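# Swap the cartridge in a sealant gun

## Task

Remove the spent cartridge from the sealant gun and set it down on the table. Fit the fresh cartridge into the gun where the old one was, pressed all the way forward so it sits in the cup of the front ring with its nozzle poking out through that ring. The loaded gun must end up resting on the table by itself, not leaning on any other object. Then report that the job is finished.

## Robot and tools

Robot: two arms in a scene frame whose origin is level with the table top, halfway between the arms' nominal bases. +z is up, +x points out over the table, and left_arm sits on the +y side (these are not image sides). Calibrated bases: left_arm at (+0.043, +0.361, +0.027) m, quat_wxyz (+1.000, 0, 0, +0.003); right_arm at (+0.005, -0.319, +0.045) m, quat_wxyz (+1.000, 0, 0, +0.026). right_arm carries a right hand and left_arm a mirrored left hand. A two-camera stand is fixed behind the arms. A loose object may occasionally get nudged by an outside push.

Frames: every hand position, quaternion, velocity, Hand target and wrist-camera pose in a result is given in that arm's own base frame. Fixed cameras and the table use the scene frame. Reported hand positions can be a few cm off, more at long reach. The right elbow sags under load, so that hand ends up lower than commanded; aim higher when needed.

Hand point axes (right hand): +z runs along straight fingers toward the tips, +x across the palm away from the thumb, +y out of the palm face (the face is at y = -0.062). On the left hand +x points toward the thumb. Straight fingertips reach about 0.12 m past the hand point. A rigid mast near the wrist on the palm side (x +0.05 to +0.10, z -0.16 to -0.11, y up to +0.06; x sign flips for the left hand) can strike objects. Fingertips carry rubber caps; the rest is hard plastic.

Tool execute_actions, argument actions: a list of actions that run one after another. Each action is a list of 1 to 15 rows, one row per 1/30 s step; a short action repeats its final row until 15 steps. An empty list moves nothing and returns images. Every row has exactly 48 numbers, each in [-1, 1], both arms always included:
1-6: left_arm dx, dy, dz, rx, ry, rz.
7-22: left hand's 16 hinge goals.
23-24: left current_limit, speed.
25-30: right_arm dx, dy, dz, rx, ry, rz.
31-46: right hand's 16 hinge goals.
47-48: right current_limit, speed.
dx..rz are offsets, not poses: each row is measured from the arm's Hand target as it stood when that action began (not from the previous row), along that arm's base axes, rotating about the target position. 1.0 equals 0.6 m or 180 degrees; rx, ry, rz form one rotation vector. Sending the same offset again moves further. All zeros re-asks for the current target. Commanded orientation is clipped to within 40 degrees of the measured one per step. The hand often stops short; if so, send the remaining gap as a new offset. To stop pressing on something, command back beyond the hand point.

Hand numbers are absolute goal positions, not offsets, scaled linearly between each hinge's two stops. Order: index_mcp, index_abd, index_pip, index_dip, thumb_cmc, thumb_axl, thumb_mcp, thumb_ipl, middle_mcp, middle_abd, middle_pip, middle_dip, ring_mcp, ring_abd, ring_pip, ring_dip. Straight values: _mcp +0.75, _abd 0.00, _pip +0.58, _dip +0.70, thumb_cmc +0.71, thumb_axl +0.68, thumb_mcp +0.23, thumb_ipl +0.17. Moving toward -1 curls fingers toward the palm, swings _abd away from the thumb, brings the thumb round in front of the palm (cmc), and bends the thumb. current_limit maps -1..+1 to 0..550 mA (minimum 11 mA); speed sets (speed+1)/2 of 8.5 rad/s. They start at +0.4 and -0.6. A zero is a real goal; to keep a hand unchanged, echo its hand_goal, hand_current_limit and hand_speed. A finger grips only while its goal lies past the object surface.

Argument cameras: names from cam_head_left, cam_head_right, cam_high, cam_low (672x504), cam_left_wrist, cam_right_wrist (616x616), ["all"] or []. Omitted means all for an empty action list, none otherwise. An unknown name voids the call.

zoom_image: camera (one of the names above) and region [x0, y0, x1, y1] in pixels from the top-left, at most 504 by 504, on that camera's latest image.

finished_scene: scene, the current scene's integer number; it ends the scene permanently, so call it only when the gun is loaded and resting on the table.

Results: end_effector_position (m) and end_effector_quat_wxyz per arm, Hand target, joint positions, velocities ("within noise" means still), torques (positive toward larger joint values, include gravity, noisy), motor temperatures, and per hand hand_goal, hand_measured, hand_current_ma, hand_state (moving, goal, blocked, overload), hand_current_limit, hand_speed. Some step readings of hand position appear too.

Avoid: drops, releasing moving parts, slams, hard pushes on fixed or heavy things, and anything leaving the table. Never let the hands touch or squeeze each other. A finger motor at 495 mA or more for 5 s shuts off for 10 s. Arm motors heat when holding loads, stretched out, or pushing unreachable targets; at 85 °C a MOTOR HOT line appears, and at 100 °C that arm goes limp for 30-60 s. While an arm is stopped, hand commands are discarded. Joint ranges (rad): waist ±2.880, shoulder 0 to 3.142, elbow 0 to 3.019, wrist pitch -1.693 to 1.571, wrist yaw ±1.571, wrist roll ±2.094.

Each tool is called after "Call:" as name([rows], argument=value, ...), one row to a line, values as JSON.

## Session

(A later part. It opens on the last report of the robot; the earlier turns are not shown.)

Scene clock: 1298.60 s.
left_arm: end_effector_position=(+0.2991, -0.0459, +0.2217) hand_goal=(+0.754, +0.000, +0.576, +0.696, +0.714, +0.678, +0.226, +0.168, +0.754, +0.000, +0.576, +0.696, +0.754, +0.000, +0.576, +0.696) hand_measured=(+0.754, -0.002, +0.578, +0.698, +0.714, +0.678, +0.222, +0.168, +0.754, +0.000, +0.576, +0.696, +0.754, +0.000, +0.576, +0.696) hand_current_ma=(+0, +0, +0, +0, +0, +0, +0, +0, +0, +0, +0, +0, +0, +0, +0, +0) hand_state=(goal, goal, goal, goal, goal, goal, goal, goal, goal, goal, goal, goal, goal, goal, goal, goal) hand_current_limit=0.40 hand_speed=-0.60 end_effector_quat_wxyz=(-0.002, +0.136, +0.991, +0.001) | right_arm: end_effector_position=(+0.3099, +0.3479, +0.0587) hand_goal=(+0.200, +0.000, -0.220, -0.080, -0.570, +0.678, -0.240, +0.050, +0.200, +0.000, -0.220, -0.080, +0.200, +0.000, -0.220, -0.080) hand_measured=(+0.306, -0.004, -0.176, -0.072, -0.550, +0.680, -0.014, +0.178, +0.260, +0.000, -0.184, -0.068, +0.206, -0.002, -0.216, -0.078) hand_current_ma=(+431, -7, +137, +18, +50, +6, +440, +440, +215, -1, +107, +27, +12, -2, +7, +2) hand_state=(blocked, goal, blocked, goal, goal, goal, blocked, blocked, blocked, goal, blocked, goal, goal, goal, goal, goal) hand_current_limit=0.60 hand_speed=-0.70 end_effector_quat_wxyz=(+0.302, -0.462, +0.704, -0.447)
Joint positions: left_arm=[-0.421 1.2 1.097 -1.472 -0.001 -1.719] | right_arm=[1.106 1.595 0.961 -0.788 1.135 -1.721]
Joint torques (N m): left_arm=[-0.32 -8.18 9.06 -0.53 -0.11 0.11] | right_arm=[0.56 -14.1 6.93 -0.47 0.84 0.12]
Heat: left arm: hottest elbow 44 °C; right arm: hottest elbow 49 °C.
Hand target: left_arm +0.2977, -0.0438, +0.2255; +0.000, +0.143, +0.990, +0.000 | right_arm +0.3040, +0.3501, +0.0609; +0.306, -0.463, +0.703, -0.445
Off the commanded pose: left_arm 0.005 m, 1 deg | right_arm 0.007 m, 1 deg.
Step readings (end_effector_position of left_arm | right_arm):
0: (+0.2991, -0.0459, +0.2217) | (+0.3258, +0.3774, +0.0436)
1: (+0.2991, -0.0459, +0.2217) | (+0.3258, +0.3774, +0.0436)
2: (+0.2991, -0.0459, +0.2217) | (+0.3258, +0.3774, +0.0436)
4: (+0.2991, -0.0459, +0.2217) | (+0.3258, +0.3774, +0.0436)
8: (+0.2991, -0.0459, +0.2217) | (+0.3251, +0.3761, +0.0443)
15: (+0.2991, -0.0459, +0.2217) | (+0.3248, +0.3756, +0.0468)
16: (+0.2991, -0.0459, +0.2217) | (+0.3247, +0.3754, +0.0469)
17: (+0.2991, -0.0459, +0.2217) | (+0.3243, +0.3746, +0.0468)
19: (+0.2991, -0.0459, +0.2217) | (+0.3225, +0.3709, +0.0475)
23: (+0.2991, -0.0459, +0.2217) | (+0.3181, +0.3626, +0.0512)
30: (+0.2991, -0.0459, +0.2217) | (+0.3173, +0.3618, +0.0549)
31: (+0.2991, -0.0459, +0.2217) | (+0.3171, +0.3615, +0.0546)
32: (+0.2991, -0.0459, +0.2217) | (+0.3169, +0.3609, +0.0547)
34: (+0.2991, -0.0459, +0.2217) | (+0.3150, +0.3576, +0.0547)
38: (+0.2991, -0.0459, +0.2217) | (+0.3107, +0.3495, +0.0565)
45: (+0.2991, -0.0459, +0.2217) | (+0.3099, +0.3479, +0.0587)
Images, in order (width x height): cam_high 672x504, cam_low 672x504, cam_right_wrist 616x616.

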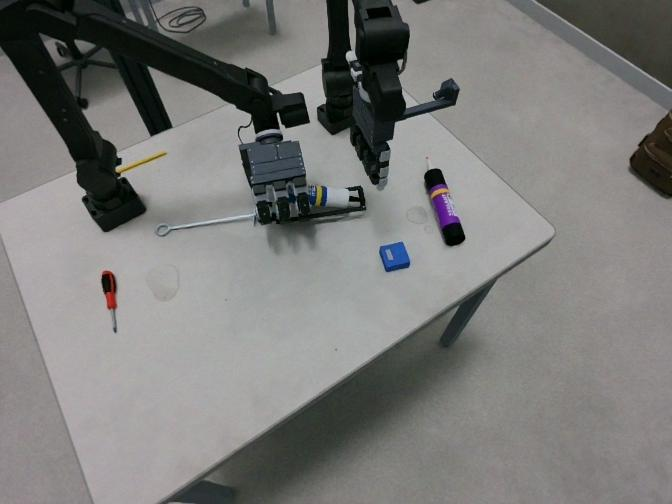

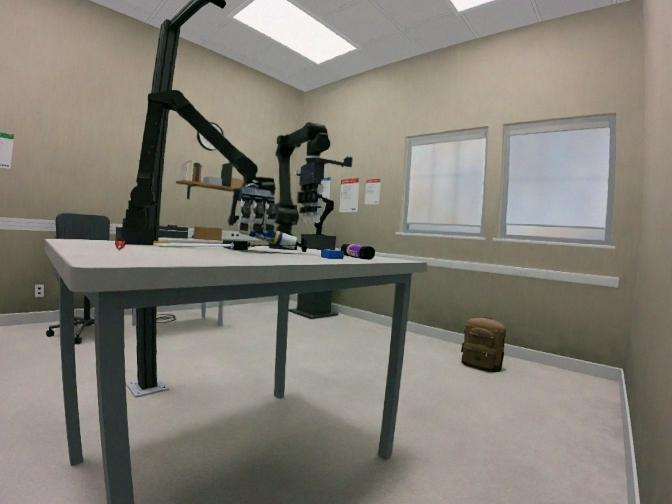

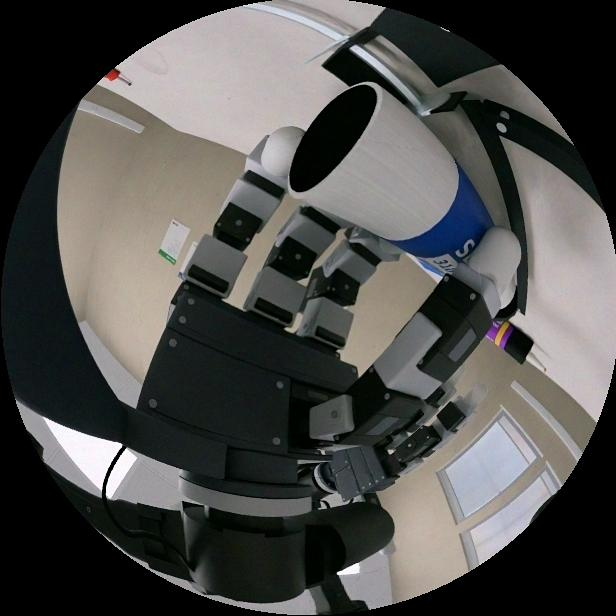

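Call:
execute_actions([
  [[0,0,0,0,0,0,0.754,0,0.576,0.696,0.714,0.678,0.226,0.168,0.754,0,0.576,0.696,0.754,0,0.576,0.696,0.4,-0.6,-0.012,-0.022,0.01,0,0,0,0.2,0,-0.22,-0.08,-0.571,0.678,-0.24,0.05,0.2,0,-0.22,-0.08,0.2,0,-0.22,-0.08,0.5,-0.7]],
  [[0,0,0,0,0,0,0.754,0,0.576,0.696,0.714,0.678,0.226,0.168,0.754,0,0.576,0.696,0.754,0,0.576,0.696,0.4,-0.6,-0.01,-0.02,0.02,0,0,0,0.2,0,-0.22,-0.08,-0.571,0.678,-0.24,0.05,0.2,0,-0.22,-0.08,0.2,0,-0.22,-0.08,0.5,-0.7]],
  [[0,0,0,0,0,0,0.754,0,0.576,0.696,0.714,0.678,0.226,0.168,0.754,0,0.576,0.696,0.754,0,0.576,0.696,0.4,-0.6,-0.005,-0.01,0.06,0,0,0,0.2,0,-0.22,-0.08,-0.571,0.678,-0.24,0.05,0.2,0,-0.22,-0.08,0.2,0,-0.22,-0.08,0.5,-0.7]],
  [[0,0,0,0,0,0,0.754,0,0.576,0.696,0.714,0.678,0.226,0.168,0.754,0,0.576,0.696,0.754,0,0.576,0.696,0.4,-0.6,0,0,0.06,0,0,0,0.2,0,-0.22,-0.08,-0.571,0.678,-0.24,0.05,0.2,0,-0.22,-0.08,0.2,0,-0.22,-0.08,0.5,-0.7]],
], cameras=["cam_low","cam_right_wrist","cam_high","cam_head_left"])

Call:
zoom_image(camera="cam_low", region=[210, 170, 350, 270])

Call:
zoom_image(camera="cam_high", region=[200, 100, 420, 280])

Scene clock: 1312.00 s.
left_arm: end_effector_position=(+0.2991, -0.0459, +0.2217) hand_goal=(+0.754, +0.000, +0.576, +0.696, +0.714, +0.678, +0.226, +0.168, +0.754, +0.000, +0.576, +0.696, +0.754, +0.000, +0.576, +0.696) hand_measured=(+0.754, -0.002, +0.578, +0.698, +0.714, +0.678, +0.222, +0.168, +0.754, +0.000, +0.576, +0.696, +0.754, +0.000, +0.576, +0.696) hand_current_ma=(+0, +0, +0, +0, +0, +0, +0, +0, +0, +0, +0, +0, +0, +0, +0, +0) hand_state=(goal, goal, goal, goal, goal, goal, goal, goal, goal, goal, goal, goal, goal, goal, goal, goal) hand_current_limit=0.40 hand_speed=-0.60 end_effector_quat_wxyz=(-0.002, +0.136, +0.991, +0.001) | right_arm: end_effector_position=(+0.2856, +0.3021, +0.1352) hand_goal=(+0.200, +0.000, -0.220, -0.080, -0.570, +0.678, -0.240, +0.050, +0.200, +0.000, -0.220, -0.080, +0.200, +0.000, -0.220, -0.080) hand_measured=(+0.244, +0.000, -0.200, -0.076, -0.526, +0.688, -0.012, +0.122, +0.258, -0.008, -0.194, -0.078, +0.200, -0.002, -0.216, -0.078) hand_current_ma=(+143, +0, +53, +8, +138, +25, +413, +352, +200, -14, +72, +3, -1, -2, +7, +2) hand_state=(blocked, goal, blocked, goal, blocked, goal, blocked, blocked, blocked, goal, blocked, goal, goal, goal, goal, goal) hand_current_limit=0.50 hand_speed=-0.70 end_effector_quat_wxyz=(+0.289, -0.470, +0.699, -0.454)
Joint positions: left_arm=[-0.421 1.2 1.097 -1.472 -0.001 -1.719] | right_arm=[1.108 1.373 0.953 -1.04 1.134 -1.717]
Joint torques (N m): left_arm=[-0.21 -8.18 9.1 -0.46 -0.11 0.11] | right_arm=[0.56 -10.81 11.12 -0.66 0.86 0.07]
Heat: left arm: hottest elbow 44 °C; right arm: hottest elbow 48 °C.
Hand target: left_arm +0.2977, -0.0438, +0.2255; +0.000, +0.143, +0.990, +0.000 | right_arm +0.2878, +0.3191, +0.1509; +0.306, -0.463, +0.703, -0.445
Off the commanded pose: left_arm 0.005 m, 1 deg | right_arm 0.023 m, 2 deg.
Step readings (end_effector_position of left_arm | right_arm):
0: (+0.2991, -0.0459, +0.2217) | (+0.3099, +0.3479, +0.0587)
1: (+0.2991, -0.0459, +0.2217) | (+0.3099, +0.3478, +0.0586)
2: (+0.2991, -0.0459, +0.2217) | (+0.3095, +0.3471, +0.0586)
4: (+0.2991, -0.0459, +0.2217) | (+0.3075, +0.3435, +0.0585)
8: (+0.2991, -0.0459, +0.2217) | (+0.3030, +0.3352, +0.0612)
15: (+0.2991, -0.0459, +0.2217) | (+0.3025, +0.3342, +0.0646)
16: (+0.2991, -0.0459, +0.2217) | (+0.3023, +0.3339, +0.0644)
17: (+0.2991, -0.0459, +0.2217) | (+0.3020, +0.3333, +0.0647)
19: (+0.2991, -0.0459, +0.2217) | (+0.3004, +0.3300, +0.0661)
23: (+0.2991, -0.0459, +0.2217) | (+0.2969, +0.3229, +0.0718)
30: (+0.2991, -0.0459, +0.2217) | (+0.2961, +0.3222, +0.0771)
31: (+0.2991, -0.0459, +0.2217) | (+0.2959, +0.3218, +0.0771)
32: (+0.2991, -0.0459, +0.2217) | (+0.2952, +0.3204, +0.0776)
34: (+0.2991, -0.0459, +0.2217) | (+0.2927, +0.3156, +0.0811)
38: (+0.2991, -0.0459, +0.2217) | (+0.2894, +0.3090, +0.0952)
45: (+0.2991, -0.0459, +0.2217) | (+0.2873, +0.3051, +0.1040)
46: (+0.2991, -0.0459, +0.2217) | (+0.2870, +0.3044, +0.1038)
47: (+0.2991, -0.0459, +0.2217) | (+0.2864, +0.3037, +0.1045)
49: (+0.2991, -0.0459, +0.2217) | (+0.2850, +0.3008, +0.1076)
53: (+0.2991, -0.0459, +0.2217) | (+0.2844, +0.2997, +0.1210)
60: (+0.2991, -0.0459, +0.2217) | (+0.2862, +0.3033, +0.1354)
Images, in order (width x height): cam_head_left 672x504, cam_high 672x504, cam_low 672x504, cam_right_wrist 616x616.

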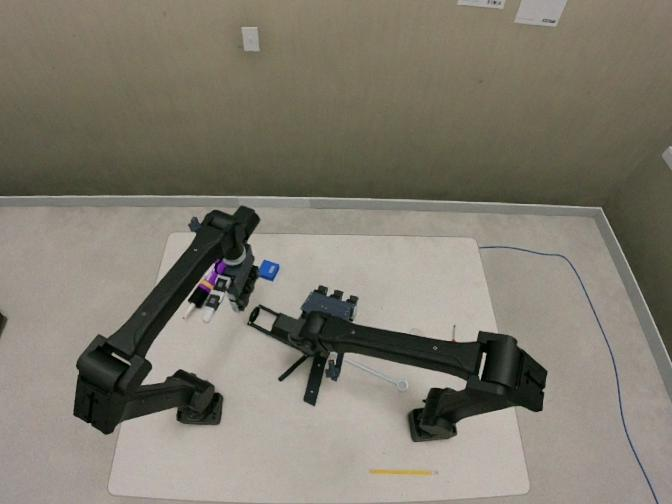

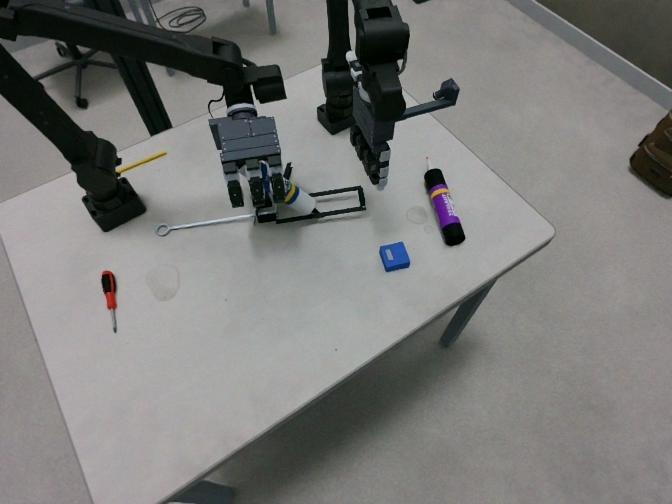

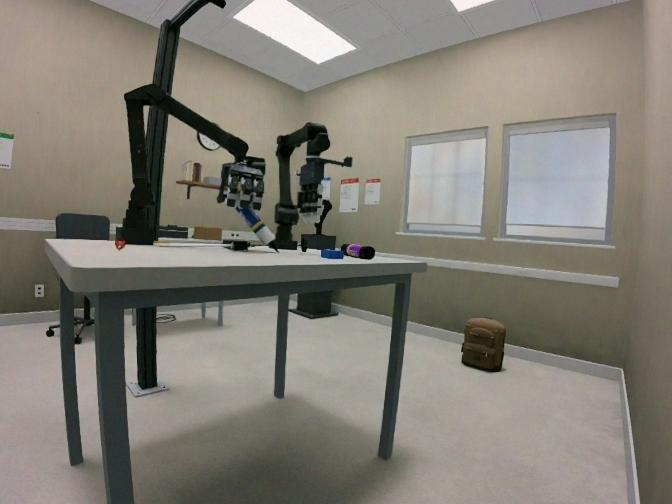

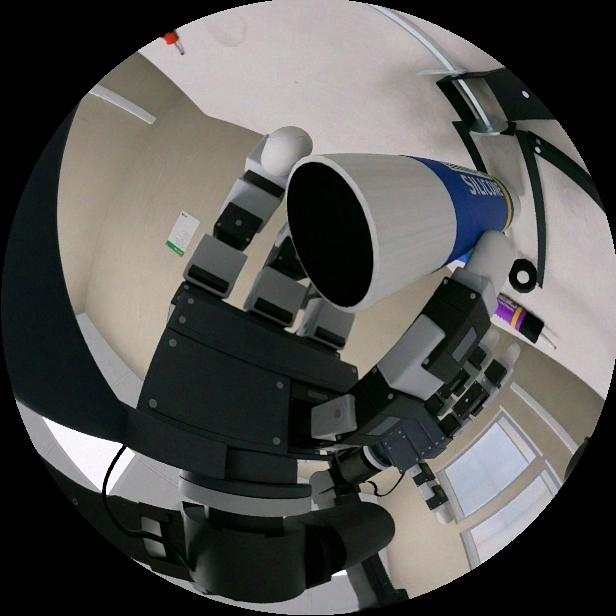

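Scaled by 3.600 from the camera's 672x504 image, which has a finer 960x720 frame.

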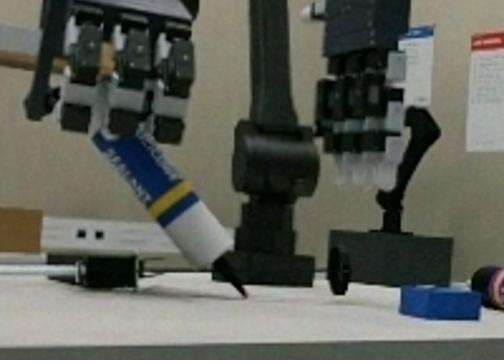

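Scaled by 2.291 from the camera's 672x504 image, which has a finer 960x720 frame.

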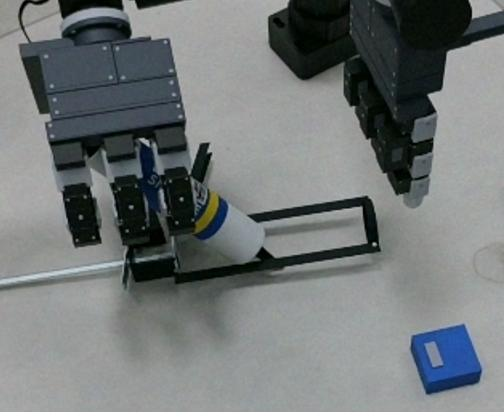

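Call:
execute_actions([
  [[0,0,0,0,0,0,0.754,0,0.576,0.696,0.714,0.678,0.226,0.168,0.754,0,0.576,0.696,0.754,0,0.576,0.696,0.4,-0.6,0,-0.01,0.06,0,0,0,0.2,0,-0.22,-0.08,-0.571,0.678,-0.24,0.05,0.2,0,-0.22,-0.08,0.2,0,-0.22,-0.08,0.5,-0.7]],
  [[0,0,0,0,0,0,0.754,0,0.576,0.696,0.714,0.678,0.226,0.168,0.754,0,0.576,0.696,0.754,0,0.576,0.696,0.4,-0.6,0.02,-0.01,0.05,0,0,0,0.2,0,-0.22,-0.08,-0.571,0.678,-0.24,0.05,0.2,0,-0.22,-0.08,0.2,0,-0.22,-0.08,0.5,-0.7]],
  [[0,0,0,0,0,0,0.754,0,0.576,0.696,0.714,0.678,0.226,0.168,0.754,0,0.576,0.696,0.754,0,0.576,0.696,0.4,-0.6,0.045,-0.02,0,0,0,0,0.2,0,-0.22,-0.08,-0.571,0.678,-0.24,0.05,0.2,0,-0.22,-0.08,0.2,0,-0.22,-0.08,0.4,-0.7]],
  [[0,0,0,0,0,0,0.754,0,0.576,0.696,0.714,0.678,0.226,0.168,0.754,0,0.576,0.696,0.754,0,0.576,0.696,0.4,-0.6,0.045,-0.02,0,0,0,0,0.2,0,-0.22,-0.08,-0.571,0.678,-0.24,0.05,0.2,0,-0.22,-0.08,0.2,0,-0.22,-0.08,0.4,-0.7]],
  [[0,0,0,0,0,0,0.754,0,0.576,0.696,0.714,0.678,0.226,0.168,0.754,0,0.576,0.696,0.754,0,0.576,0.696,0.4,-0.6,0.045,-0.02,0,0,0,0,0.2,0,-0.22,-0.08,-0.571,0.678,-0.24,0.05,0.2,0,-0.22,-0.08,0.2,0,-0.22,-0.08,0.4,-0.7]],
  [[0,0,0,0,0,0,0.754,0,0.576,0.696,0.714,0.678,0.226,0.168,0.754,0,0.576,0.696,0.754,0,0.576,0.696,0.4,-0.6,0.045,-0.02,0,0,0,0,0.2,0,-0.22,-0.08,-0.571,0.678,-0.24,0.05,0.2,0,-0.22,-0.08,0.2,0,-0.22,-0.08,0.4,-0.7]],
  [[0,0,0,0,0,0,0.754,0,0.576,0.696,0.714,0.678,0.226,0.168,0.754,0,0.576,0.696,0.754,0,0.576,0.696,0.4,-0.6,0.045,-0.02,0,0,0,0,0.2,0,-0.22,-0.08,-0.571,0.678,-0.24,0.05,0.2,0,-0.22,-0.08,0.2,0,-0.22,-0.08,0.4,-0.7]],
], cameras=["cam_low","cam_right_wrist","cam_high","cam_head_left"])

Call:
zoom_image(camera="cam_low", region=[210, 170, 350, 270])

Call:
zoom_image(camera="cam_high", region=[160, 100, 420, 330])

Scene clock: 1339.03 s.
left_arm: end_effector_position=(+0.2991, -0.0459, +0.2217) hand_goal=(+0.754, +0.000, +0.576, +0.696, +0.714, +0.678, +0.226, +0.168, +0.754, +0.000, +0.576, +0.696, +0.754, +0.000, +0.576, +0.696) hand_measured=(+0.754, -0.002, +0.578, +0.698, +0.714, +0.678, +0.222, +0.168, +0.754, +0.000, +0.576, +0.696, +0.754, +0.000, +0.576, +0.696) hand_current_ma=(+0, +0, +0, +0, +0, +0, +0, +0, +0, +0, +0, +0, +0, +0, +0, +0) hand_state=(goal, goal, goal, goal, goal, goal, goal, goal, goal, goal, goal, goal, goal, goal, goal, goal) hand_current_limit=0.40 hand_speed=-0.60 end_effector_quat_wxyz=(-0.002, +0.136, +0.991, +0.001) | right_arm: end_effector_position=(+0.4184, +0.2377, +0.2025) hand_goal=(+0.200, +0.000, -0.220, -0.080, -0.570, +0.678, -0.240, +0.050, +0.200, +0.000, -0.220, -0.080, +0.200, +0.000, -0.220, -0.080) hand_measured=(+0.206, +0.000, -0.218, -0.084, -0.564, +0.682, -0.196, +0.060, +0.200, -0.002, -0.216, -0.076, +0.198, -0.002, -0.216, -0.078) hand_current_ma=(+11, +0, +1, -6, +14, +6, +184, +29, -1, -4, +8, +5, -2, -2, +7, +2) hand_state=(goal, goal, goal, goal, goal, goal, blocked, goal, goal, goal, goal, goal, goal, goal, goal, goal) hand_current_limit=0.40 hand_speed=-0.70 end_effector_quat_wxyz=(+0.250, -0.401, +0.748, -0.466)
Joint positions: left_arm=[-0.421 1.2 1.097 -1.472 -0.001 -1.719] | right_arm=[0.747 1.379 1.133 -0.879 1.06 -2.072]
Joint torques (N m): left_arm=[-0.26 -8 9.09 -0.5 -0.11 0.1] | right_arm=[-1.38 -10.46 12.88 0.9 0.58 -0.2]
Heat: left arm: hottest elbow 45 °C; right arm: hottest elbow 54 °C.
Hand target: left_arm +0.2977, -0.0438, +0.2255; +0.000, +0.143, +0.990, +0.000 | right_arm +0.4347, +0.2470, +0.2168; +0.306, -0.463, +0.703, -0.444
Off the commanded pose: left_arm 0.005 m, 1 deg | right_arm 0.024 m, 11 deg.
joint sent to its limit (right arm) — joint 6 (wrist roll), lower limit. The joint targets are off in orientation, not in position.
Step readings (end_effector_position of left_arm | right_arm):
0: (+0.2991, -0.0459, +0.2217) | (+0.2857, +0.3022, +0.1352)
1: (+0.2991, -0.0459, +0.2217) | (+0.2855, +0.3019, +0.1352)
2: (+0.2991, -0.0459, +0.2217) | (+0.2852, +0.3013, +0.1360)
4: (+0.2991, -0.0459, +0.2217) | (+0.2840, +0.2989, +0.1394)
8: (+0.2991, -0.0459, +0.2217) | (+0.2836, +0.2980, +0.1550)
15: (+0.2991, -0.0459, +0.2217) | (+0.2851, +0.3011, +0.1713)
16: (+0.2991, -0.0459, +0.2217) | (+0.2850, +0.3008, +0.1713)
17: (+0.2991, -0.0459, +0.2217) | (+0.2847, +0.3003, +0.1714)
19: (+0.2991, -0.0459, +0.2217) | (+0.2848, +0.2997, +0.1737)
23: (+0.2991, -0.0459, +0.2217) | (+0.2878, +0.3010, +0.1845)
30: (+0.2991, -0.0459, +0.2217) | (+0.2903, +0.3016, +0.1966)
31: (+0.2991, -0.0459, +0.2217) | (+0.2903, +0.3012, +0.1965)
32: (+0.2991, -0.0459, +0.2217) | (+0.2908, +0.3005, +0.1961)
34: (+0.2991, -0.0459, +0.2217) | (+0.2962, +0.2988, +0.1961)
38: (+0.2991, -0.0459, +0.2217) | (+0.3125, +0.2911, +0.1976)
45: (+0.2991, -0.0459, +0.2217) | (+0.3195, +0.2890, +0.1997)
46: (+0.2991, -0.0459, +0.2217) | (+0.3197, +0.2893, +0.1999)
47: (+0.2991, -0.0459, +0.2217) | (+0.3214, +0.2893, +0.2004)
49: (+0.2991, -0.0459, +0.2217) | (+0.3264, +0.2912, +0.2011)
53: (+0.2991, -0.0459, +0.2217) | (+0.3406, +0.2861, +0.2031)
60: (+0.2991, -0.0459, +0.2217) | (+0.3467, +0.2818, +0.2034)
61: (+0.2991, -0.0459, +0.2217) | (+0.3467, +0.2817, +0.2034)
62: (+0.2991, -0.0459, +0.2217) | (+0.3479, +0.2805, +0.2034)
64: (+0.2991, -0.0459, +0.2217) | (+0.3504, +0.2779, +0.2031)
68: (+0.2991, -0.0459, +0.2217) | (+0.3595, +0.2676, +0.2028)
75: (+0.2991, -0.0459, +0.2217) | (+0.3644, +0.2629, +0.2015)
76: (+0.2991, -0.0459, +0.2217) | (+0.3647, +0.2631, +0.2017)
77: (+0.2991, -0.0459, +0.2217) | (+0.3654, +0.2631, +0.2015)
79: (+0.2991, -0.0459, +0.2217) | (+0.3701, +0.2622, +0.2018)
83: (+0.2991, -0.0459, +0.2217) | (+0.3845, +0.2562, +0.2015)
90: (+0.2991, -0.0459, +0.2217) | (+0.3912, +0.2505, +0.2010)
91: (+0.2991, -0.0459, +0.2217) | (+0.3916, +0.2506, +0.2015)
92: (+0.2991, -0.0459, +0.2217) | (+0.3930, +0.2494, +0.2018)
94: (+0.2991, -0.0459, +0.2217) | (+0.3981, +0.2487, +0.2036)
98: (+0.2991, -0.0459, +0.2217) | (+0.4126, +0.2423, +0.2059)
105: (+0.2991, -0.0459, +0.2217) | (+0.4184, +0.2376, +0.2027)
Images, in order (width x height): cam_head_left 672x504, cam_high 672x504, cam_low 672x504, cam_right_wrist 616x616.

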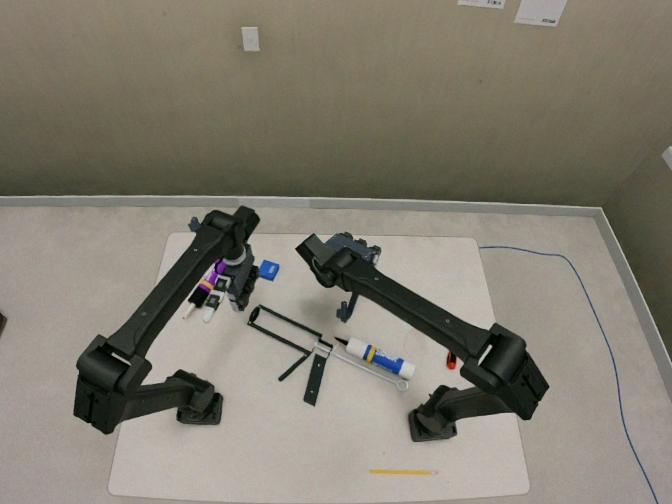

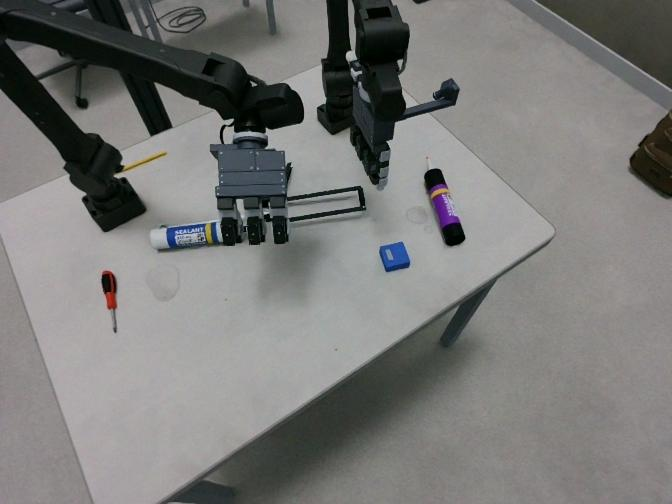

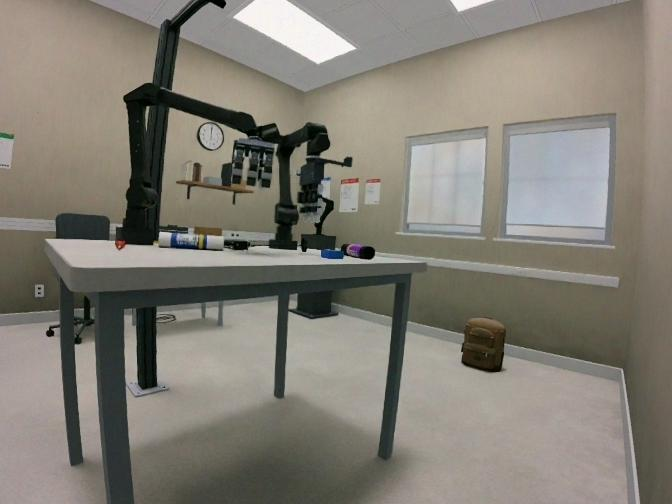

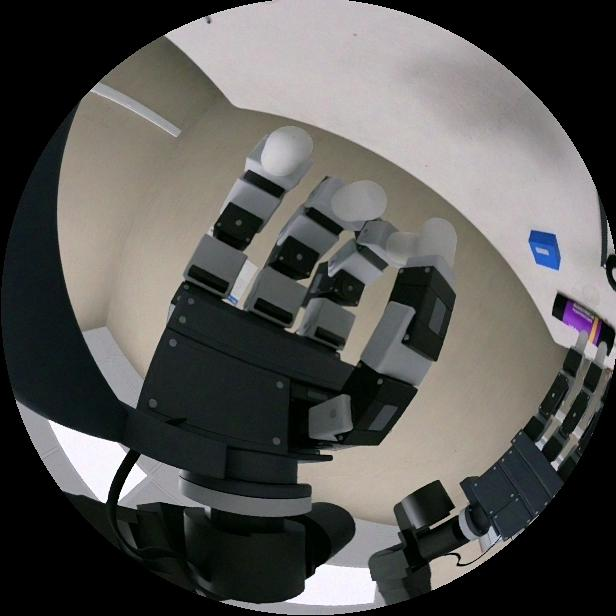

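Scaled by 3.600 from the camera's 672x504 image, which has a finer 960x720 frame.

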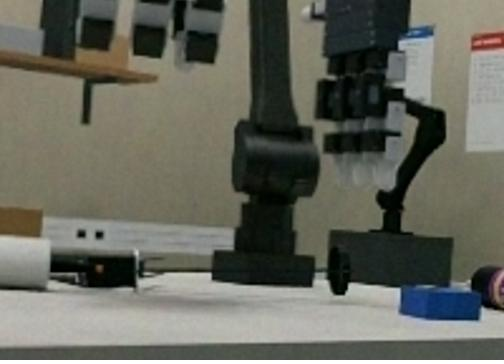

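Scaled by 1.938 from the camera's 672x504 image, which has a finer 960x720 frame.

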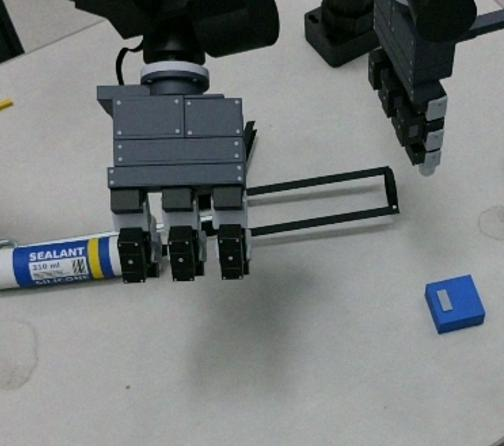

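Call:
zoom_image(camera="cam_head_left", region=[240, 290, 440, 420])

Call:
zoom_image(camera="cam_high", region=[140, 180, 300, 280])

Scaled by 2.520 from the camera's 672x504 image, which has a finer 960x720 frame.

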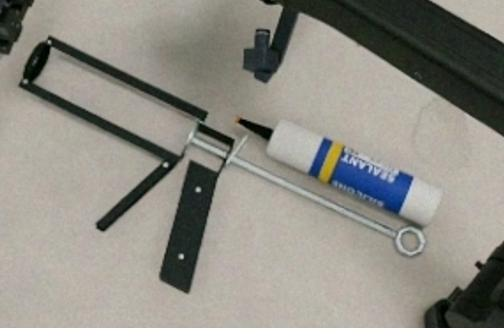

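Scaled by 3.150 from the camera's 672x504 image, which has a finer 960x720 frame.

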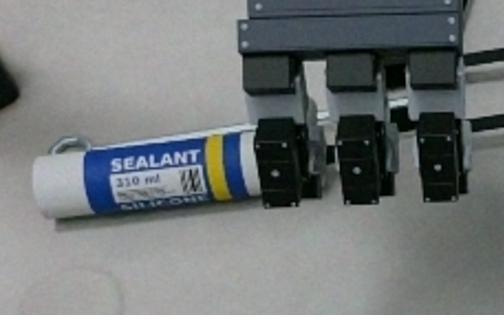

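Call:
execute_actions([
  [[0,0,0,0,0,0,0.754,0,0.576,0.696,0.714,0.678,0.226,0.168,0.754,0,0.576,0.696,0.754,0,0.576,0.696,0.4,-0.6,-0.0492,-0.0175,0,0.0626,0.0241,-0.0764,0.754,0.05,0.576,0.696,0.6,0.678,0.226,0.168,-0.3,0,-0.3,0.3,0.754,-0.05,0.576,0.696,0.4,-0.5]],
  [[0,0,0,0,0,0,0.754,0,0.576,0.696,0.714,0.678,0.226,0.168,0.754,0,0.576,0.696,0.754,0,0.576,0.696,0.4,-0.6,-0.0492,-0.0175,0,0.0626,0.0241,-0.0764,0.754,0.05,0.576,0.696,0.6,0.678,0.226,0.168,-0.3,0,-0.3,0.3,0.754,-0.05,0.576,0.696,0.4,-0.5]],
  [[0,0,0,0,0,0,0.754,0,0.576,0.696,0.714,0.678,0.226,0.168,0.754,0,0.576,0.696,0.754,0,0.576,0.696,0.4,-0.6,-0.0492,-0.0175,-0.01,0.0626,0.0241,-0.0764,0.754,0.05,0.576,0.696,0.6,0.678,0.226,0.168,-0.3,0,-0.3,0.3,0.754,-0.05,0.576,0.696,0.4,-0.5]],
  [[0,0,0,0,0,0,0.754,0,0.576,0.696,0.714,0.678,0.226,0.168,0.754,0,0.576,0.696,0.754,0,0.576,0.696,0.4,-0.6,-0.0492,-0.0175,-0.02,0.0626,0.0241,-0.0764,0.754,0.05,0.576,0.696,0.6,0.678,0.226,0.168,-0.3,0,-0.3,0.3,0.754,-0.05,0.576,0.696,0.4,-0.5]],
  [[0,0,0,0,0,0,0.754,0,0.576,0.696,0.714,0.678,0.226,0.168,0.754,0,0.576,0.696,0.754,0,0.576,0.696,0.4,-0.6,-0.0492,-0.0175,-0.02,0.0626,0.0241,-0.0764,0.754,0.05,0.576,0.696,0.6,0.678,0.226,0.168,-0.3,0,-0.3,0.3,0.754,-0.05,0.576,0.696,0.4,-0.5]],
  [[0,0,0,0,0,0,0.754,0,0.576,0.696,0.714,0.678,0.226,0.168,0.754,0,0.576,0.696,0.754,0,0.576,0.696,0.4,-0.6,-0.0492,-0.0175,-0.02,0.0626,0.0241,-0.0764,0.754,0.05,0.576,0.696,0.6,0.678,0.226,0.168,-0.3,0,-0.3,0.3,0.754,-0.05,0.576,0.696,0.4,-0.5]],
], cameras=["cam_right_wrist","cam_high","cam_head_left"])

Call:
zoom_image(camera="cam_right_wrist", region=[150, 50, 450, 350])

Call:
zoom_image(camera="cam_head_left", region=[240, 290, 440, 420])

Scene clock: 1410.37 s.
left_arm: end_effector_position=(+0.2991, -0.0459, +0.2217) hand_goal=(+0.754, +0.000, +0.576, +0.696, +0.714, +0.678, +0.226, +0.168, +0.754, +0.000, +0.576, +0.696, +0.754, +0.000, +0.576, +0.696) hand_measured=(+0.754, -0.002, +0.578, +0.698, +0.714, +0.678, +0.222, +0.168, +0.754, +0.000, +0.576, +0.696, +0.754, +0.000, +0.576, +0.696) hand_current_ma=(+0, +0, +0, +0, +0, +0, +0, +0, +0, +0, +0, +0, +0, +0, +0, +0) hand_state=(goal, goal, goal, goal, goal, goal, goal, goal, goal, goal, goal, goal, goal, goal, goal, goal) hand_current_limit=0.40 hand_speed=-0.60 end_effector_quat_wxyz=(-0.002, +0.136, +0.991, +0.001) | right_arm: end_effector_position=(+0.2526, +0.1866, +0.1739) hand_goal=(+0.754, +0.050, +0.576, +0.696, +0.600, +0.678, +0.226, +0.168, -0.300, +0.000, -0.300, +0.300, +0.754, -0.050, +0.576, +0.696) hand_measured=(+0.750, +0.048, +0.574, +0.694, +0.598, +0.680, +0.220, +0.166, -0.292, -0.002, -0.294, +0.298, +0.752, -0.048, +0.574, +0.694) hand_current_ma=(-6, -2, -3, -5, -3, +3, -17, -5, +19, -3, +10, -3, -5, +1, -3, -4) hand_state=(goal, goal, goal, goal, goal, goal, goal, goal, goal, goal, goal, goal, goal, goal, goal, goal) hand_current_limit=0.40 hand_speed=-0.50 end_effector_quat_wxyz=(-0.005, +0.220, +0.975, -0.005)
Joint positions: left_arm=[-0.421 1.2 1.097 -1.472 -0.001 -1.719] | right_arm=[0.551 0.945 0.801 -1.442 0 -0.576]
Joint torques (N m): left_arm=[-0.32 -8.29 9.06 -0.47 -0.11 0.1] | right_arm=[-1.85 -4.48 8.49 0.43 -0.14 0.1]
Motor temperatures (°C): left_arm=[30 34 45 28 30 30] | right_arm=[33 34 64 30 33 30]
Heat: left arm: hottest elbow 45 °C; right arm: hottest elbow 64 °C.
Hand target: left_arm +0.2977, -0.0438, +0.2255; +0.000, +0.143, +0.990, +0.000 | right_arm +0.2577, +0.1840, +0.1750; +0.000, +0.234, +0.972, +0.001
Off the commanded pose: left_arm 0.005 m, 1 deg | right_arm 0.006 m, 2 deg.
Step readings (end_effector_position of left_arm | right_arm):
0: (+0.2991, -0.0459, +0.2217) | (+0.4184, +0.2377, +0.2025)
1: (+0.2991, -0.0459, +0.2217) | (+0.4181, +0.2384, +0.2021)
2: (+0.2991, -0.0459, +0.2217) | (+0.4164, +0.2417, +0.2003)
4: (+0.2991, -0.0459, +0.2217) | (+0.4122, +0.2466, +0.1989)
8: (+0.2991, -0.0459, +0.2217) | (+0.4041, +0.2472, +0.2080)
15: (+0.2991, -0.0459, +0.2217) | (+0.4034, +0.2413, +0.2221)
16: (+0.2991, -0.0459, +0.2217) | (+0.4028, +0.2417, +0.2216)
17: (+0.2991, -0.0459, +0.2217) | (+0.3993, +0.2430, +0.2190)
19: (+0.2991, -0.0459, +0.2217) | (+0.3891, +0.2423, +0.2142)
23: (+0.2991, -0.0459, +0.2217) | (+0.3721, +0.2321, +0.2099)
30: (+0.2991, -0.0459, +0.2217) | (+0.3656, +0.2239, +0.2086)
31: (+0.2991, -0.0459, +0.2217) | (+0.3647, +0.2242, +0.2082)
32: (+0.2991, -0.0459, +0.2217) | (+0.3610, +0.2266, +0.2064)
34: (+0.2991, -0.0459, +0.2217) | (+0.3520, +0.2294, +0.2037)
38: (+0.2991, -0.0459, +0.2217) | (+0.3425, +0.2234, +0.2049)
45: (+0.2991, -0.0459, +0.2217) | (+0.3418, +0.2187, +0.2087)
46: (+0.2991, -0.0459, +0.2217) | (+0.3412, +0.2193, +0.2085)
47: (+0.2991, -0.0459, +0.2217) | (+0.3379, +0.2226, +0.2076)
49: (+0.2991, -0.0459, +0.2217) | (+0.3286, +0.2255, +0.2042)
53: (+0.2991, -0.0459, +0.2217) | (+0.3126, +0.2149, +0.1953)
60: (+0.2991, -0.0459, +0.2217) | (+0.3140, +0.2105, +0.1972)
61: (+0.2991, -0.0459, +0.2217) | (+0.3135, +0.2114, +0.1968)
62: (+0.2991, -0.0459, +0.2217) | (+0.3105, +0.2144, +0.1960)
64: (+0.2991, -0.0459, +0.2217) | (+0.3006, +0.2171, +0.1923)
68: (+0.2991, -0.0459, +0.2217) | (+0.2834, +0.2051, +0.1833)
75: (+0.2991, -0.0459, +0.2217) | (+0.2836, +0.1998, +0.1862)
76: (+0.2991, -0.0459, +0.2217) | (+0.2829, +0.2008, +0.1858)
77: (+0.2991, -0.0459, +0.2217) | (+0.2796, +0.2033, +0.1851)
79: (+0.2991, -0.0459, +0.2217) | (+0.2695, +0.2054, +0.1815)
83: (+0.2991, -0.0459, +0.2217) | (+0.2514, +0.1931, +0.1710)
90: (+0.2991, -0.0459, +0.2217) | (+0.2507, +0.1876, +0.1737)
Images, in order (width x height): cam_head_left 672x504, cam_high 672x504, cam_right_wrist 616x616.

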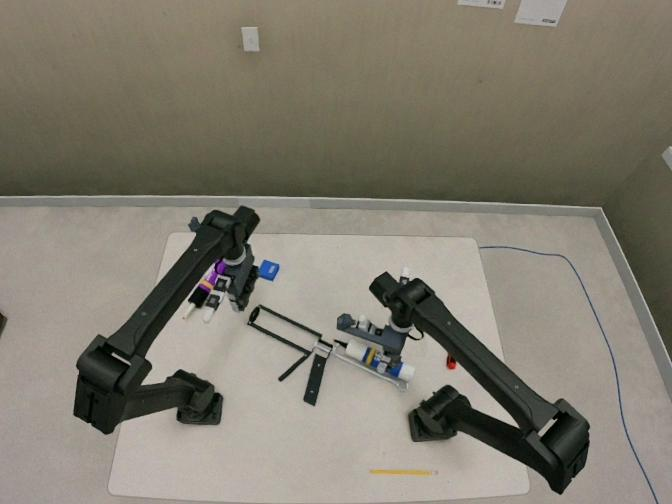

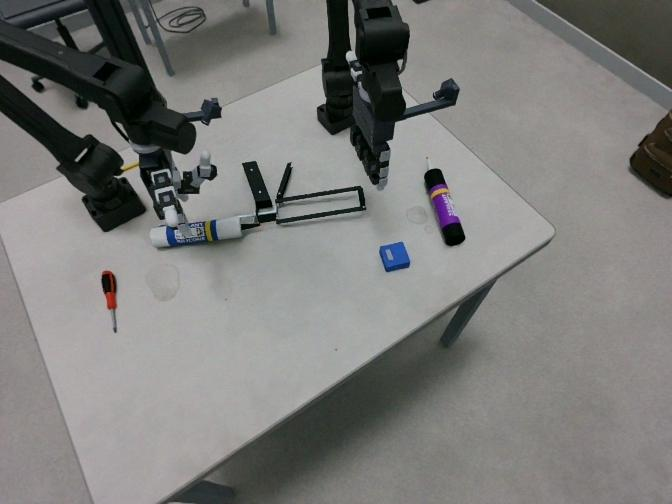

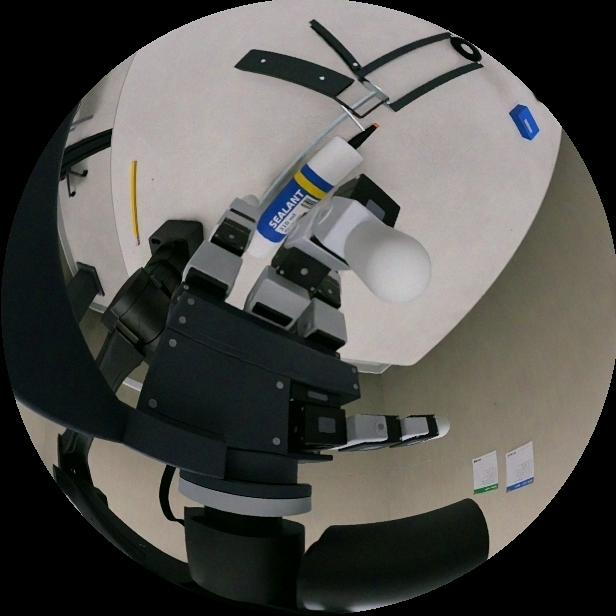

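Scaled by 1.680 from the camera's 616x616 image, which has a finer 880x880 frame.

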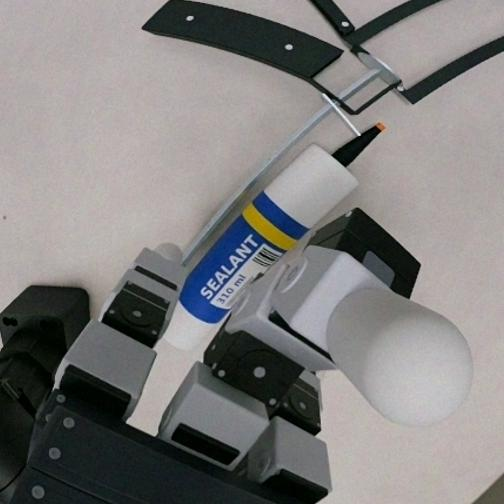

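Scaled by 2.520 from the camera's 672x504 image, which has a finer 960x720 frame.

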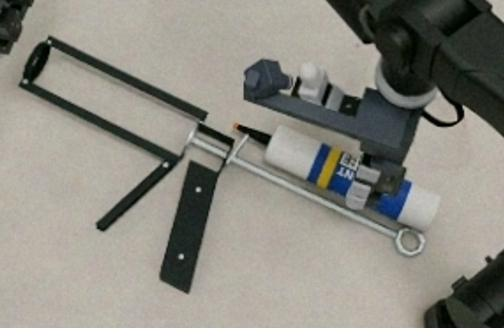

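Call:
execute_actions([
  [[0,0,0,0,0,0,0.754,0,0.576,0.696,0.714,0.678,0.226,0.168,0.754,0,0.576,0.696,0.754,0,0.576,0.696,0.4,-0.6,0.015,-0.0075,-0.02,0,0,0,0.754,0.05,0.576,0.696,0.6,0.678,0.226,0.168,-0.3,0,-0.3,0.3,0.754,0,0.576,0.696,0.4,-0.5]],
  [[0,0,0,0,0,0,0.754,0,0.576,0.696,0.714,0.678,0.226,0.168,0.754,0,0.576,0.696,0.754,0,0.576,0.696,0.4,-0.6,0,0,-0.05,0,0,0,0.754,0.05,0.576,0.696,0.6,0.678,0.226,0.168,-0.3,0,-0.3,0.3,0.754,0,0.576,0.696,0.4,-0.5]],
], cameras=["cam_right_wrist","cam_high","cam_head_left"])

Call:
zoom_image(camera="cam_right_wrist", region=[150, 50, 450, 350])

Call:
zoom_image(camera="cam_high", region=[130, 140, 290, 270])

Scene clock: 1425.93 s.
left_arm: end_effector_position=(+0.2991, -0.0459, +0.2217) hand_goal=(+0.754, +0.000, +0.576, +0.696, +0.714, +0.678, +0.226, +0.168, +0.754, +0.000, +0.576, +0.696, +0.754, +0.000, +0.576, +0.696) hand_measured=(+0.754, -0.002, +0.578, +0.698, +0.714, +0.678, +0.222, +0.168, +0.754, +0.000, +0.576, +0.696, +0.754, +0.000, +0.576, +0.696) hand_current_ma=(+0, +0, +0, +0, +0, +0, +0, +0, +0, +0, +0, +0, +0, +0, +0, +0) hand_state=(goal, goal, goal, goal, goal, goal, goal, goal, goal, goal, goal, goal, goal, goal, goal, goal) hand_current_limit=0.40 hand_speed=-0.60 end_effector_quat_wxyz=(-0.002, +0.136, +0.991, +0.001) | right_arm: end_effector_position=(+0.2618, +0.1805, +0.1343) hand_goal=(+0.754, +0.050, +0.576, +0.696, +0.600, +0.678, +0.226, +0.168, -0.300, +0.000, -0.300, +0.300, +0.754, +0.000, +0.576, +0.696) hand_measured=(+0.750, +0.048, +0.574, +0.694, +0.598, +0.680, +0.220, +0.166, -0.292, -0.002, -0.294, +0.298, +0.752, -0.002, +0.574, +0.694) hand_current_ma=(-6, -2, -3, -5, -3, +3, -17, -5, +19, -3, +10, -3, -5, -3, -3, -4) hand_state=(goal, goal, goal, goal, goal, goal, goal, goal, goal, goal, goal, goal, goal, goal, goal, goal) hand_current_limit=0.40 hand_speed=-0.50 end_effector_quat_wxyz=(-0.002, +0.234, +0.972, -0.001)
Joint positions: left_arm=[-0.421 1.2 1.097 -1.472 -0.001 -1.719] | right_arm=[0.518 0.976 0.711 -1.31 0 -0.582]
Joint torques (N m): left_arm=[-0.32 -8.12 9.06 -0.49 -0.12 0.11] | right_arm=[-1.96 -3.55 8.57 0.49 -0.1 -0.21]
Motor temperatures (°C): left_arm=[30 34 45 28 30 30] | right_arm=[33 34 60 30 32 30]
Heat: left arm: hottest elbow 45 °C; right arm: hottest elbow 60 °C.
Hand target: left_arm +0.2977, -0.0438, +0.2255; +0.000, +0.143, +0.990, +0.000 | right_arm +0.2667, +0.1795, +0.1329; +0.000, +0.234, +0.972, +0.001
Off the commanded pose: left_arm 0.005 m, 1 deg | right_arm 0.005 m, 0 deg.
Step readings (end_effector_position of left_arm | right_arm):
0: (+0.2991, -0.0459, +0.2217) | (+0.2526, +0.1866, +0.1739)
1: (+0.2991, -0.0459, +0.2217) | (+0.2528, +0.1865, +0.1739)
2: (+0.2991, -0.0459, +0.2217) | (+0.2534, +0.1865, +0.1736)
4: (+0.2991, -0.0459, +0.2217) | (+0.2565, +0.1857, +0.1727)
8: (+0.2991, -0.0459, +0.2217) | (+0.2609, +0.1813, +0.1692)
15: (+0.2991, -0.0459, +0.2217) | (+0.2627, +0.1809, +0.1672)
16: (+0.2991, -0.0459, +0.2217) | (+0.2627, +0.1809, +0.1667)
17: (+0.2991, -0.0459, +0.2217) | (+0.2633, +0.1812, +0.1655)
19: (+0.2991, -0.0459, +0.2217) | (+0.2646, +0.1820, +0.1596)
23: (+0.2991, -0.0459, +0.2217) | (+0.2605, +0.1797, +0.1413)
30: (+0.2991, -0.0459, +0.2217) | (+0.2613, +0.1802, +0.1341)
Images, in order (width x height): cam_head_left 672x504, cam_high 672x504, cam_right_wrist 616x616.

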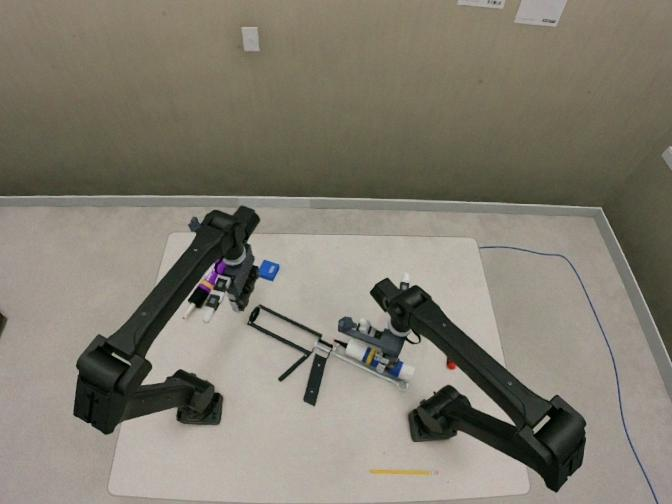

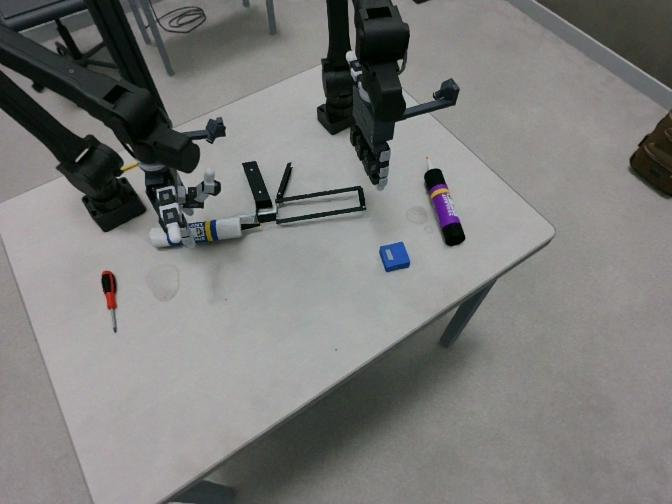

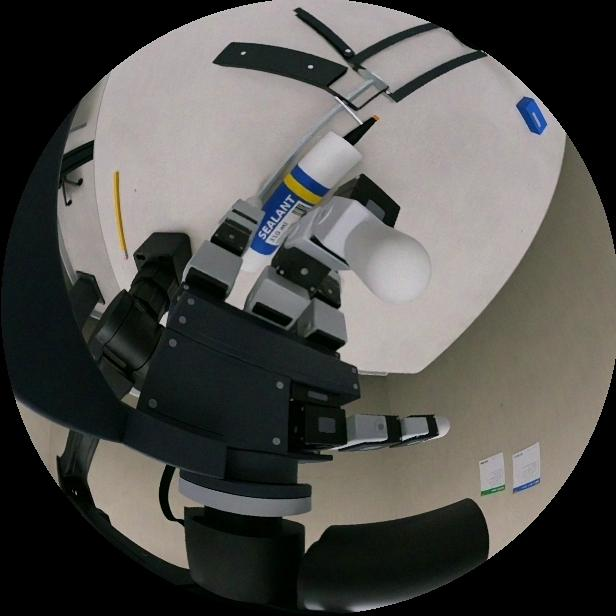

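Scaled by 1.680 from the camera's 616x616 image, which has a finer 880x880 frame.

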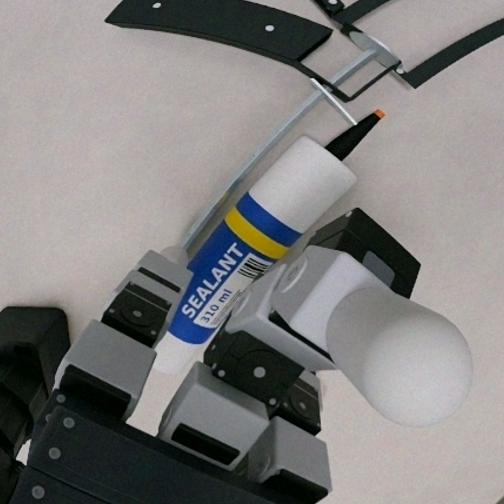

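Scaled by 3.150 from the camera's 672x504 image, which has a finer 960x720 frame.

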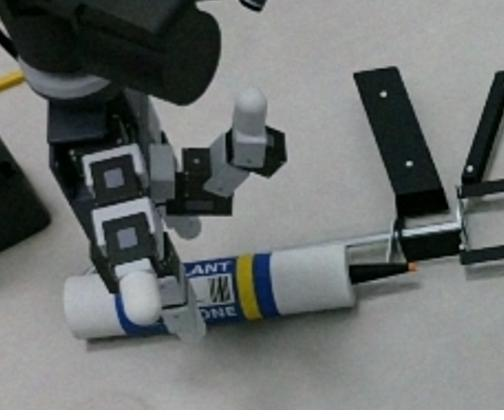

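Call:
execute_actions([
  [[0,0,0,0,0,0,0.754,0,0.576,0.696,0.714,0.678,0.226,0.168,0.754,0,0.576,0.696,0.754,0,0.576,0.696,0.4,-0.6,0,0,-0.045,0,0,0,0.754,0.05,0.576,0.696,0.6,0.678,0.226,0.168,-0.3,0,-0.3,0.3,0.754,0,0.576,0.696,0.4,-0.5]],
], cameras=["cam_right_wrist","cam_high","cam_head_left"])

Call:
zoom_image(camera="cam_right_wrist", region=[170, 130, 370, 330])

Call:
zoom_image(camera="cam_high", region=[130, 160, 260, 270])

Scene clock: 1433.57 s.
left_arm: end_effector_position=(+0.2991, -0.0459, +0.2217) hand_goal=(+0.754, +0.000, +0.576, +0.696, +0.714, +0.678, +0.226, +0.168, +0.754, +0.000, +0.576, +0.696, +0.754, +0.000, +0.576, +0.696) hand_measured=(+0.754, -0.002, +0.578, +0.698, +0.714, +0.678, +0.222, +0.168, +0.754, +0.000, +0.576, +0.696, +0.754, +0.000, +0.576, +0.696) hand_current_ma=(+0, +0, +0, +0, +0, +0, +0, +0, +0, +0, +0, +0, +0, +0, +0, +0) hand_state=(goal, goal, goal, goal, goal, goal, goal, goal, goal, goal, goal, goal, goal, goal, goal, goal) hand_current_limit=0.40 hand_speed=-0.60 end_effector_quat_wxyz=(-0.002, +0.136, +0.991, +0.001) | right_arm: end_effector_position=(+0.2623, +0.1808, +0.1078) hand_goal=(+0.754, +0.050, +0.576, +0.696, +0.600, +0.678, +0.226, +0.168, -0.300, +0.000, -0.300, +0.300, +0.754, +0.000, +0.576, +0.696) hand_measured=(+0.750, +0.048, +0.574, +0.694, +0.598, +0.680, +0.220, +0.166, -0.292, -0.002, -0.294, +0.298, +0.752, -0.002, +0.574, +0.694) hand_current_ma=(-5, -2, -3, -5, -3, +3, -17, -5, +19, -3, +10, -3, -5, -3, -3, -4) hand_state=(goal, goal, goal, goal, goal, goal, goal, goal, goal, goal, goal, goal, goal, goal, goal, goal) hand_current_limit=0.40 hand_speed=-0.50 end_effector_quat_wxyz=(-0.001, +0.233, +0.972, -0.001)
Joint positions: left_arm=[-0.421 1.2 1.097 -1.472 -0.001 -1.719] | right_arm=[0.518 1.004 0.654 -1.224 0 -0.582]
Joint torques (N m): left_arm=[-0.32 -8.23 9.1 -0.49 -0.11 0.11] | right_arm=[-1.85 -3.66 8.27 0.39 -0.1 -0.2]
Motor temperatures (°C): left_arm=[30 34 45 28 30 30] | right_arm=[33 34 58 30 32 30]
Heat: left arm: hottest elbow 45 °C; right arm: hottest elbow 58 °C.
Hand target: left_arm +0.2977, -0.0438, +0.2255; +0.000, +0.143, +0.990, +0.000 | right_arm +0.2666, +0.1795, +0.1058; +0.000, +0.234, +0.972, +0.000
Off the commanded pose: left_arm 0.005 m, 1 deg | right_arm 0.005 m, 0 deg.
Step readings (end_effector_position of left_arm | right_arm):
0: (+0.2991, -0.0459, +0.2217) | (+0.2618, +0.1805, +0.1343)
1: (+0.2991, -0.0459, +0.2217) | (+0.2619, +0.1806, +0.1342)
2: (+0.2991, -0.0459, +0.2217) | (+0.2626, +0.1810, +0.1333)
4: (+0.2991, -0.0459, +0.2217) | (+0.2644, +0.1820, +0.1296)
8: (+0.2991, -0.0459, +0.2217) | (+0.2617, +0.1805, +0.1148)
15: (+0.2991, -0.0459, +0.2217) | (+0.2617, +0.1805, +0.1076)
Images, in order (width x height): cam_head_left 672x504, cam_high 672x504, cam_right_wrist 616x616.

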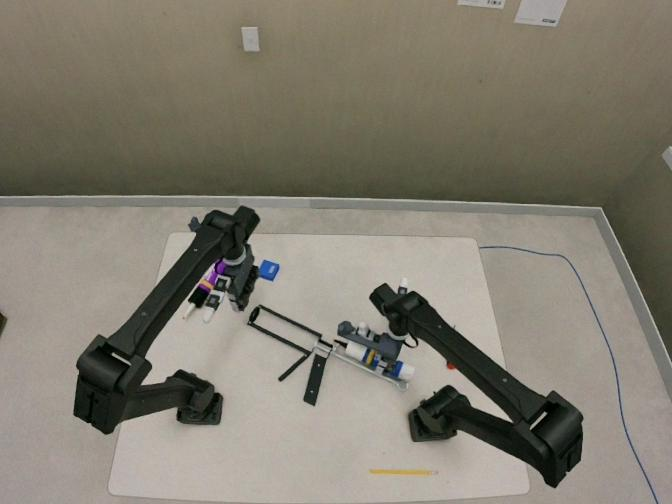

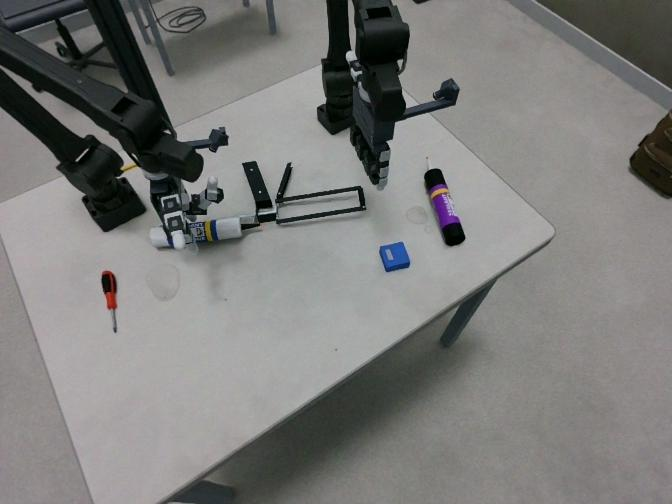

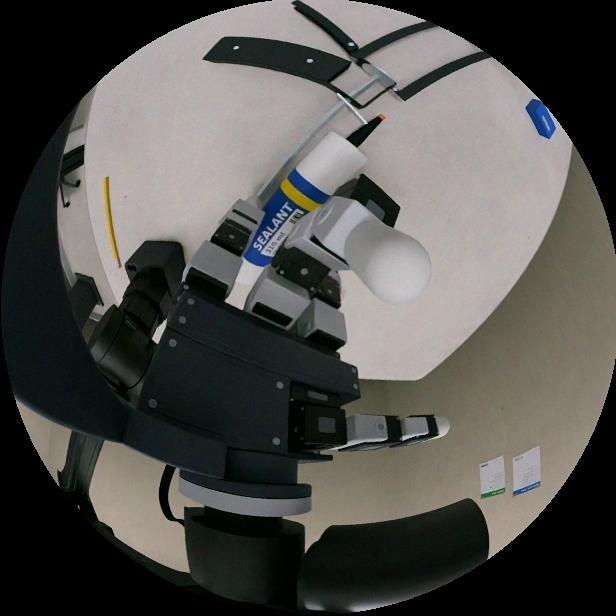

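Scaled by 2.520 from the camera's 616x616 image, which has a finer 880x880 frame.

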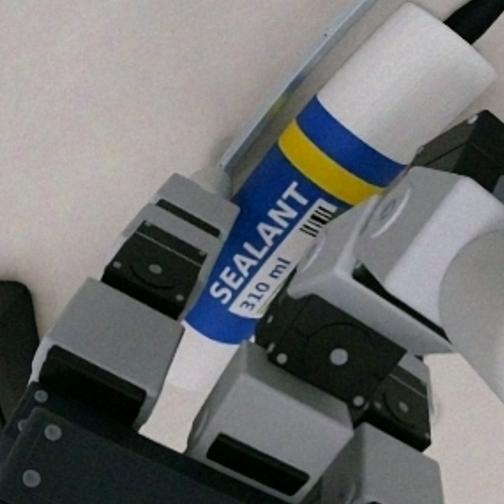

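Scaled by 3.877 from the camera's 672x504 image, which has a finer 960x720 frame.

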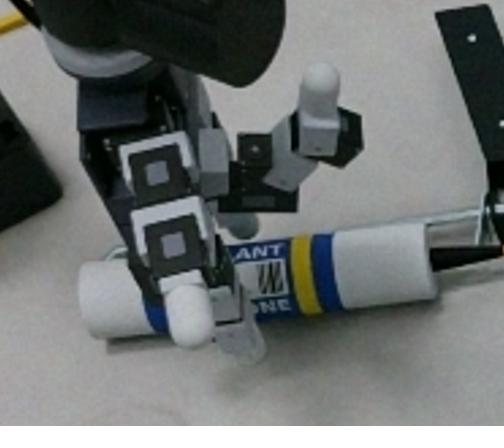

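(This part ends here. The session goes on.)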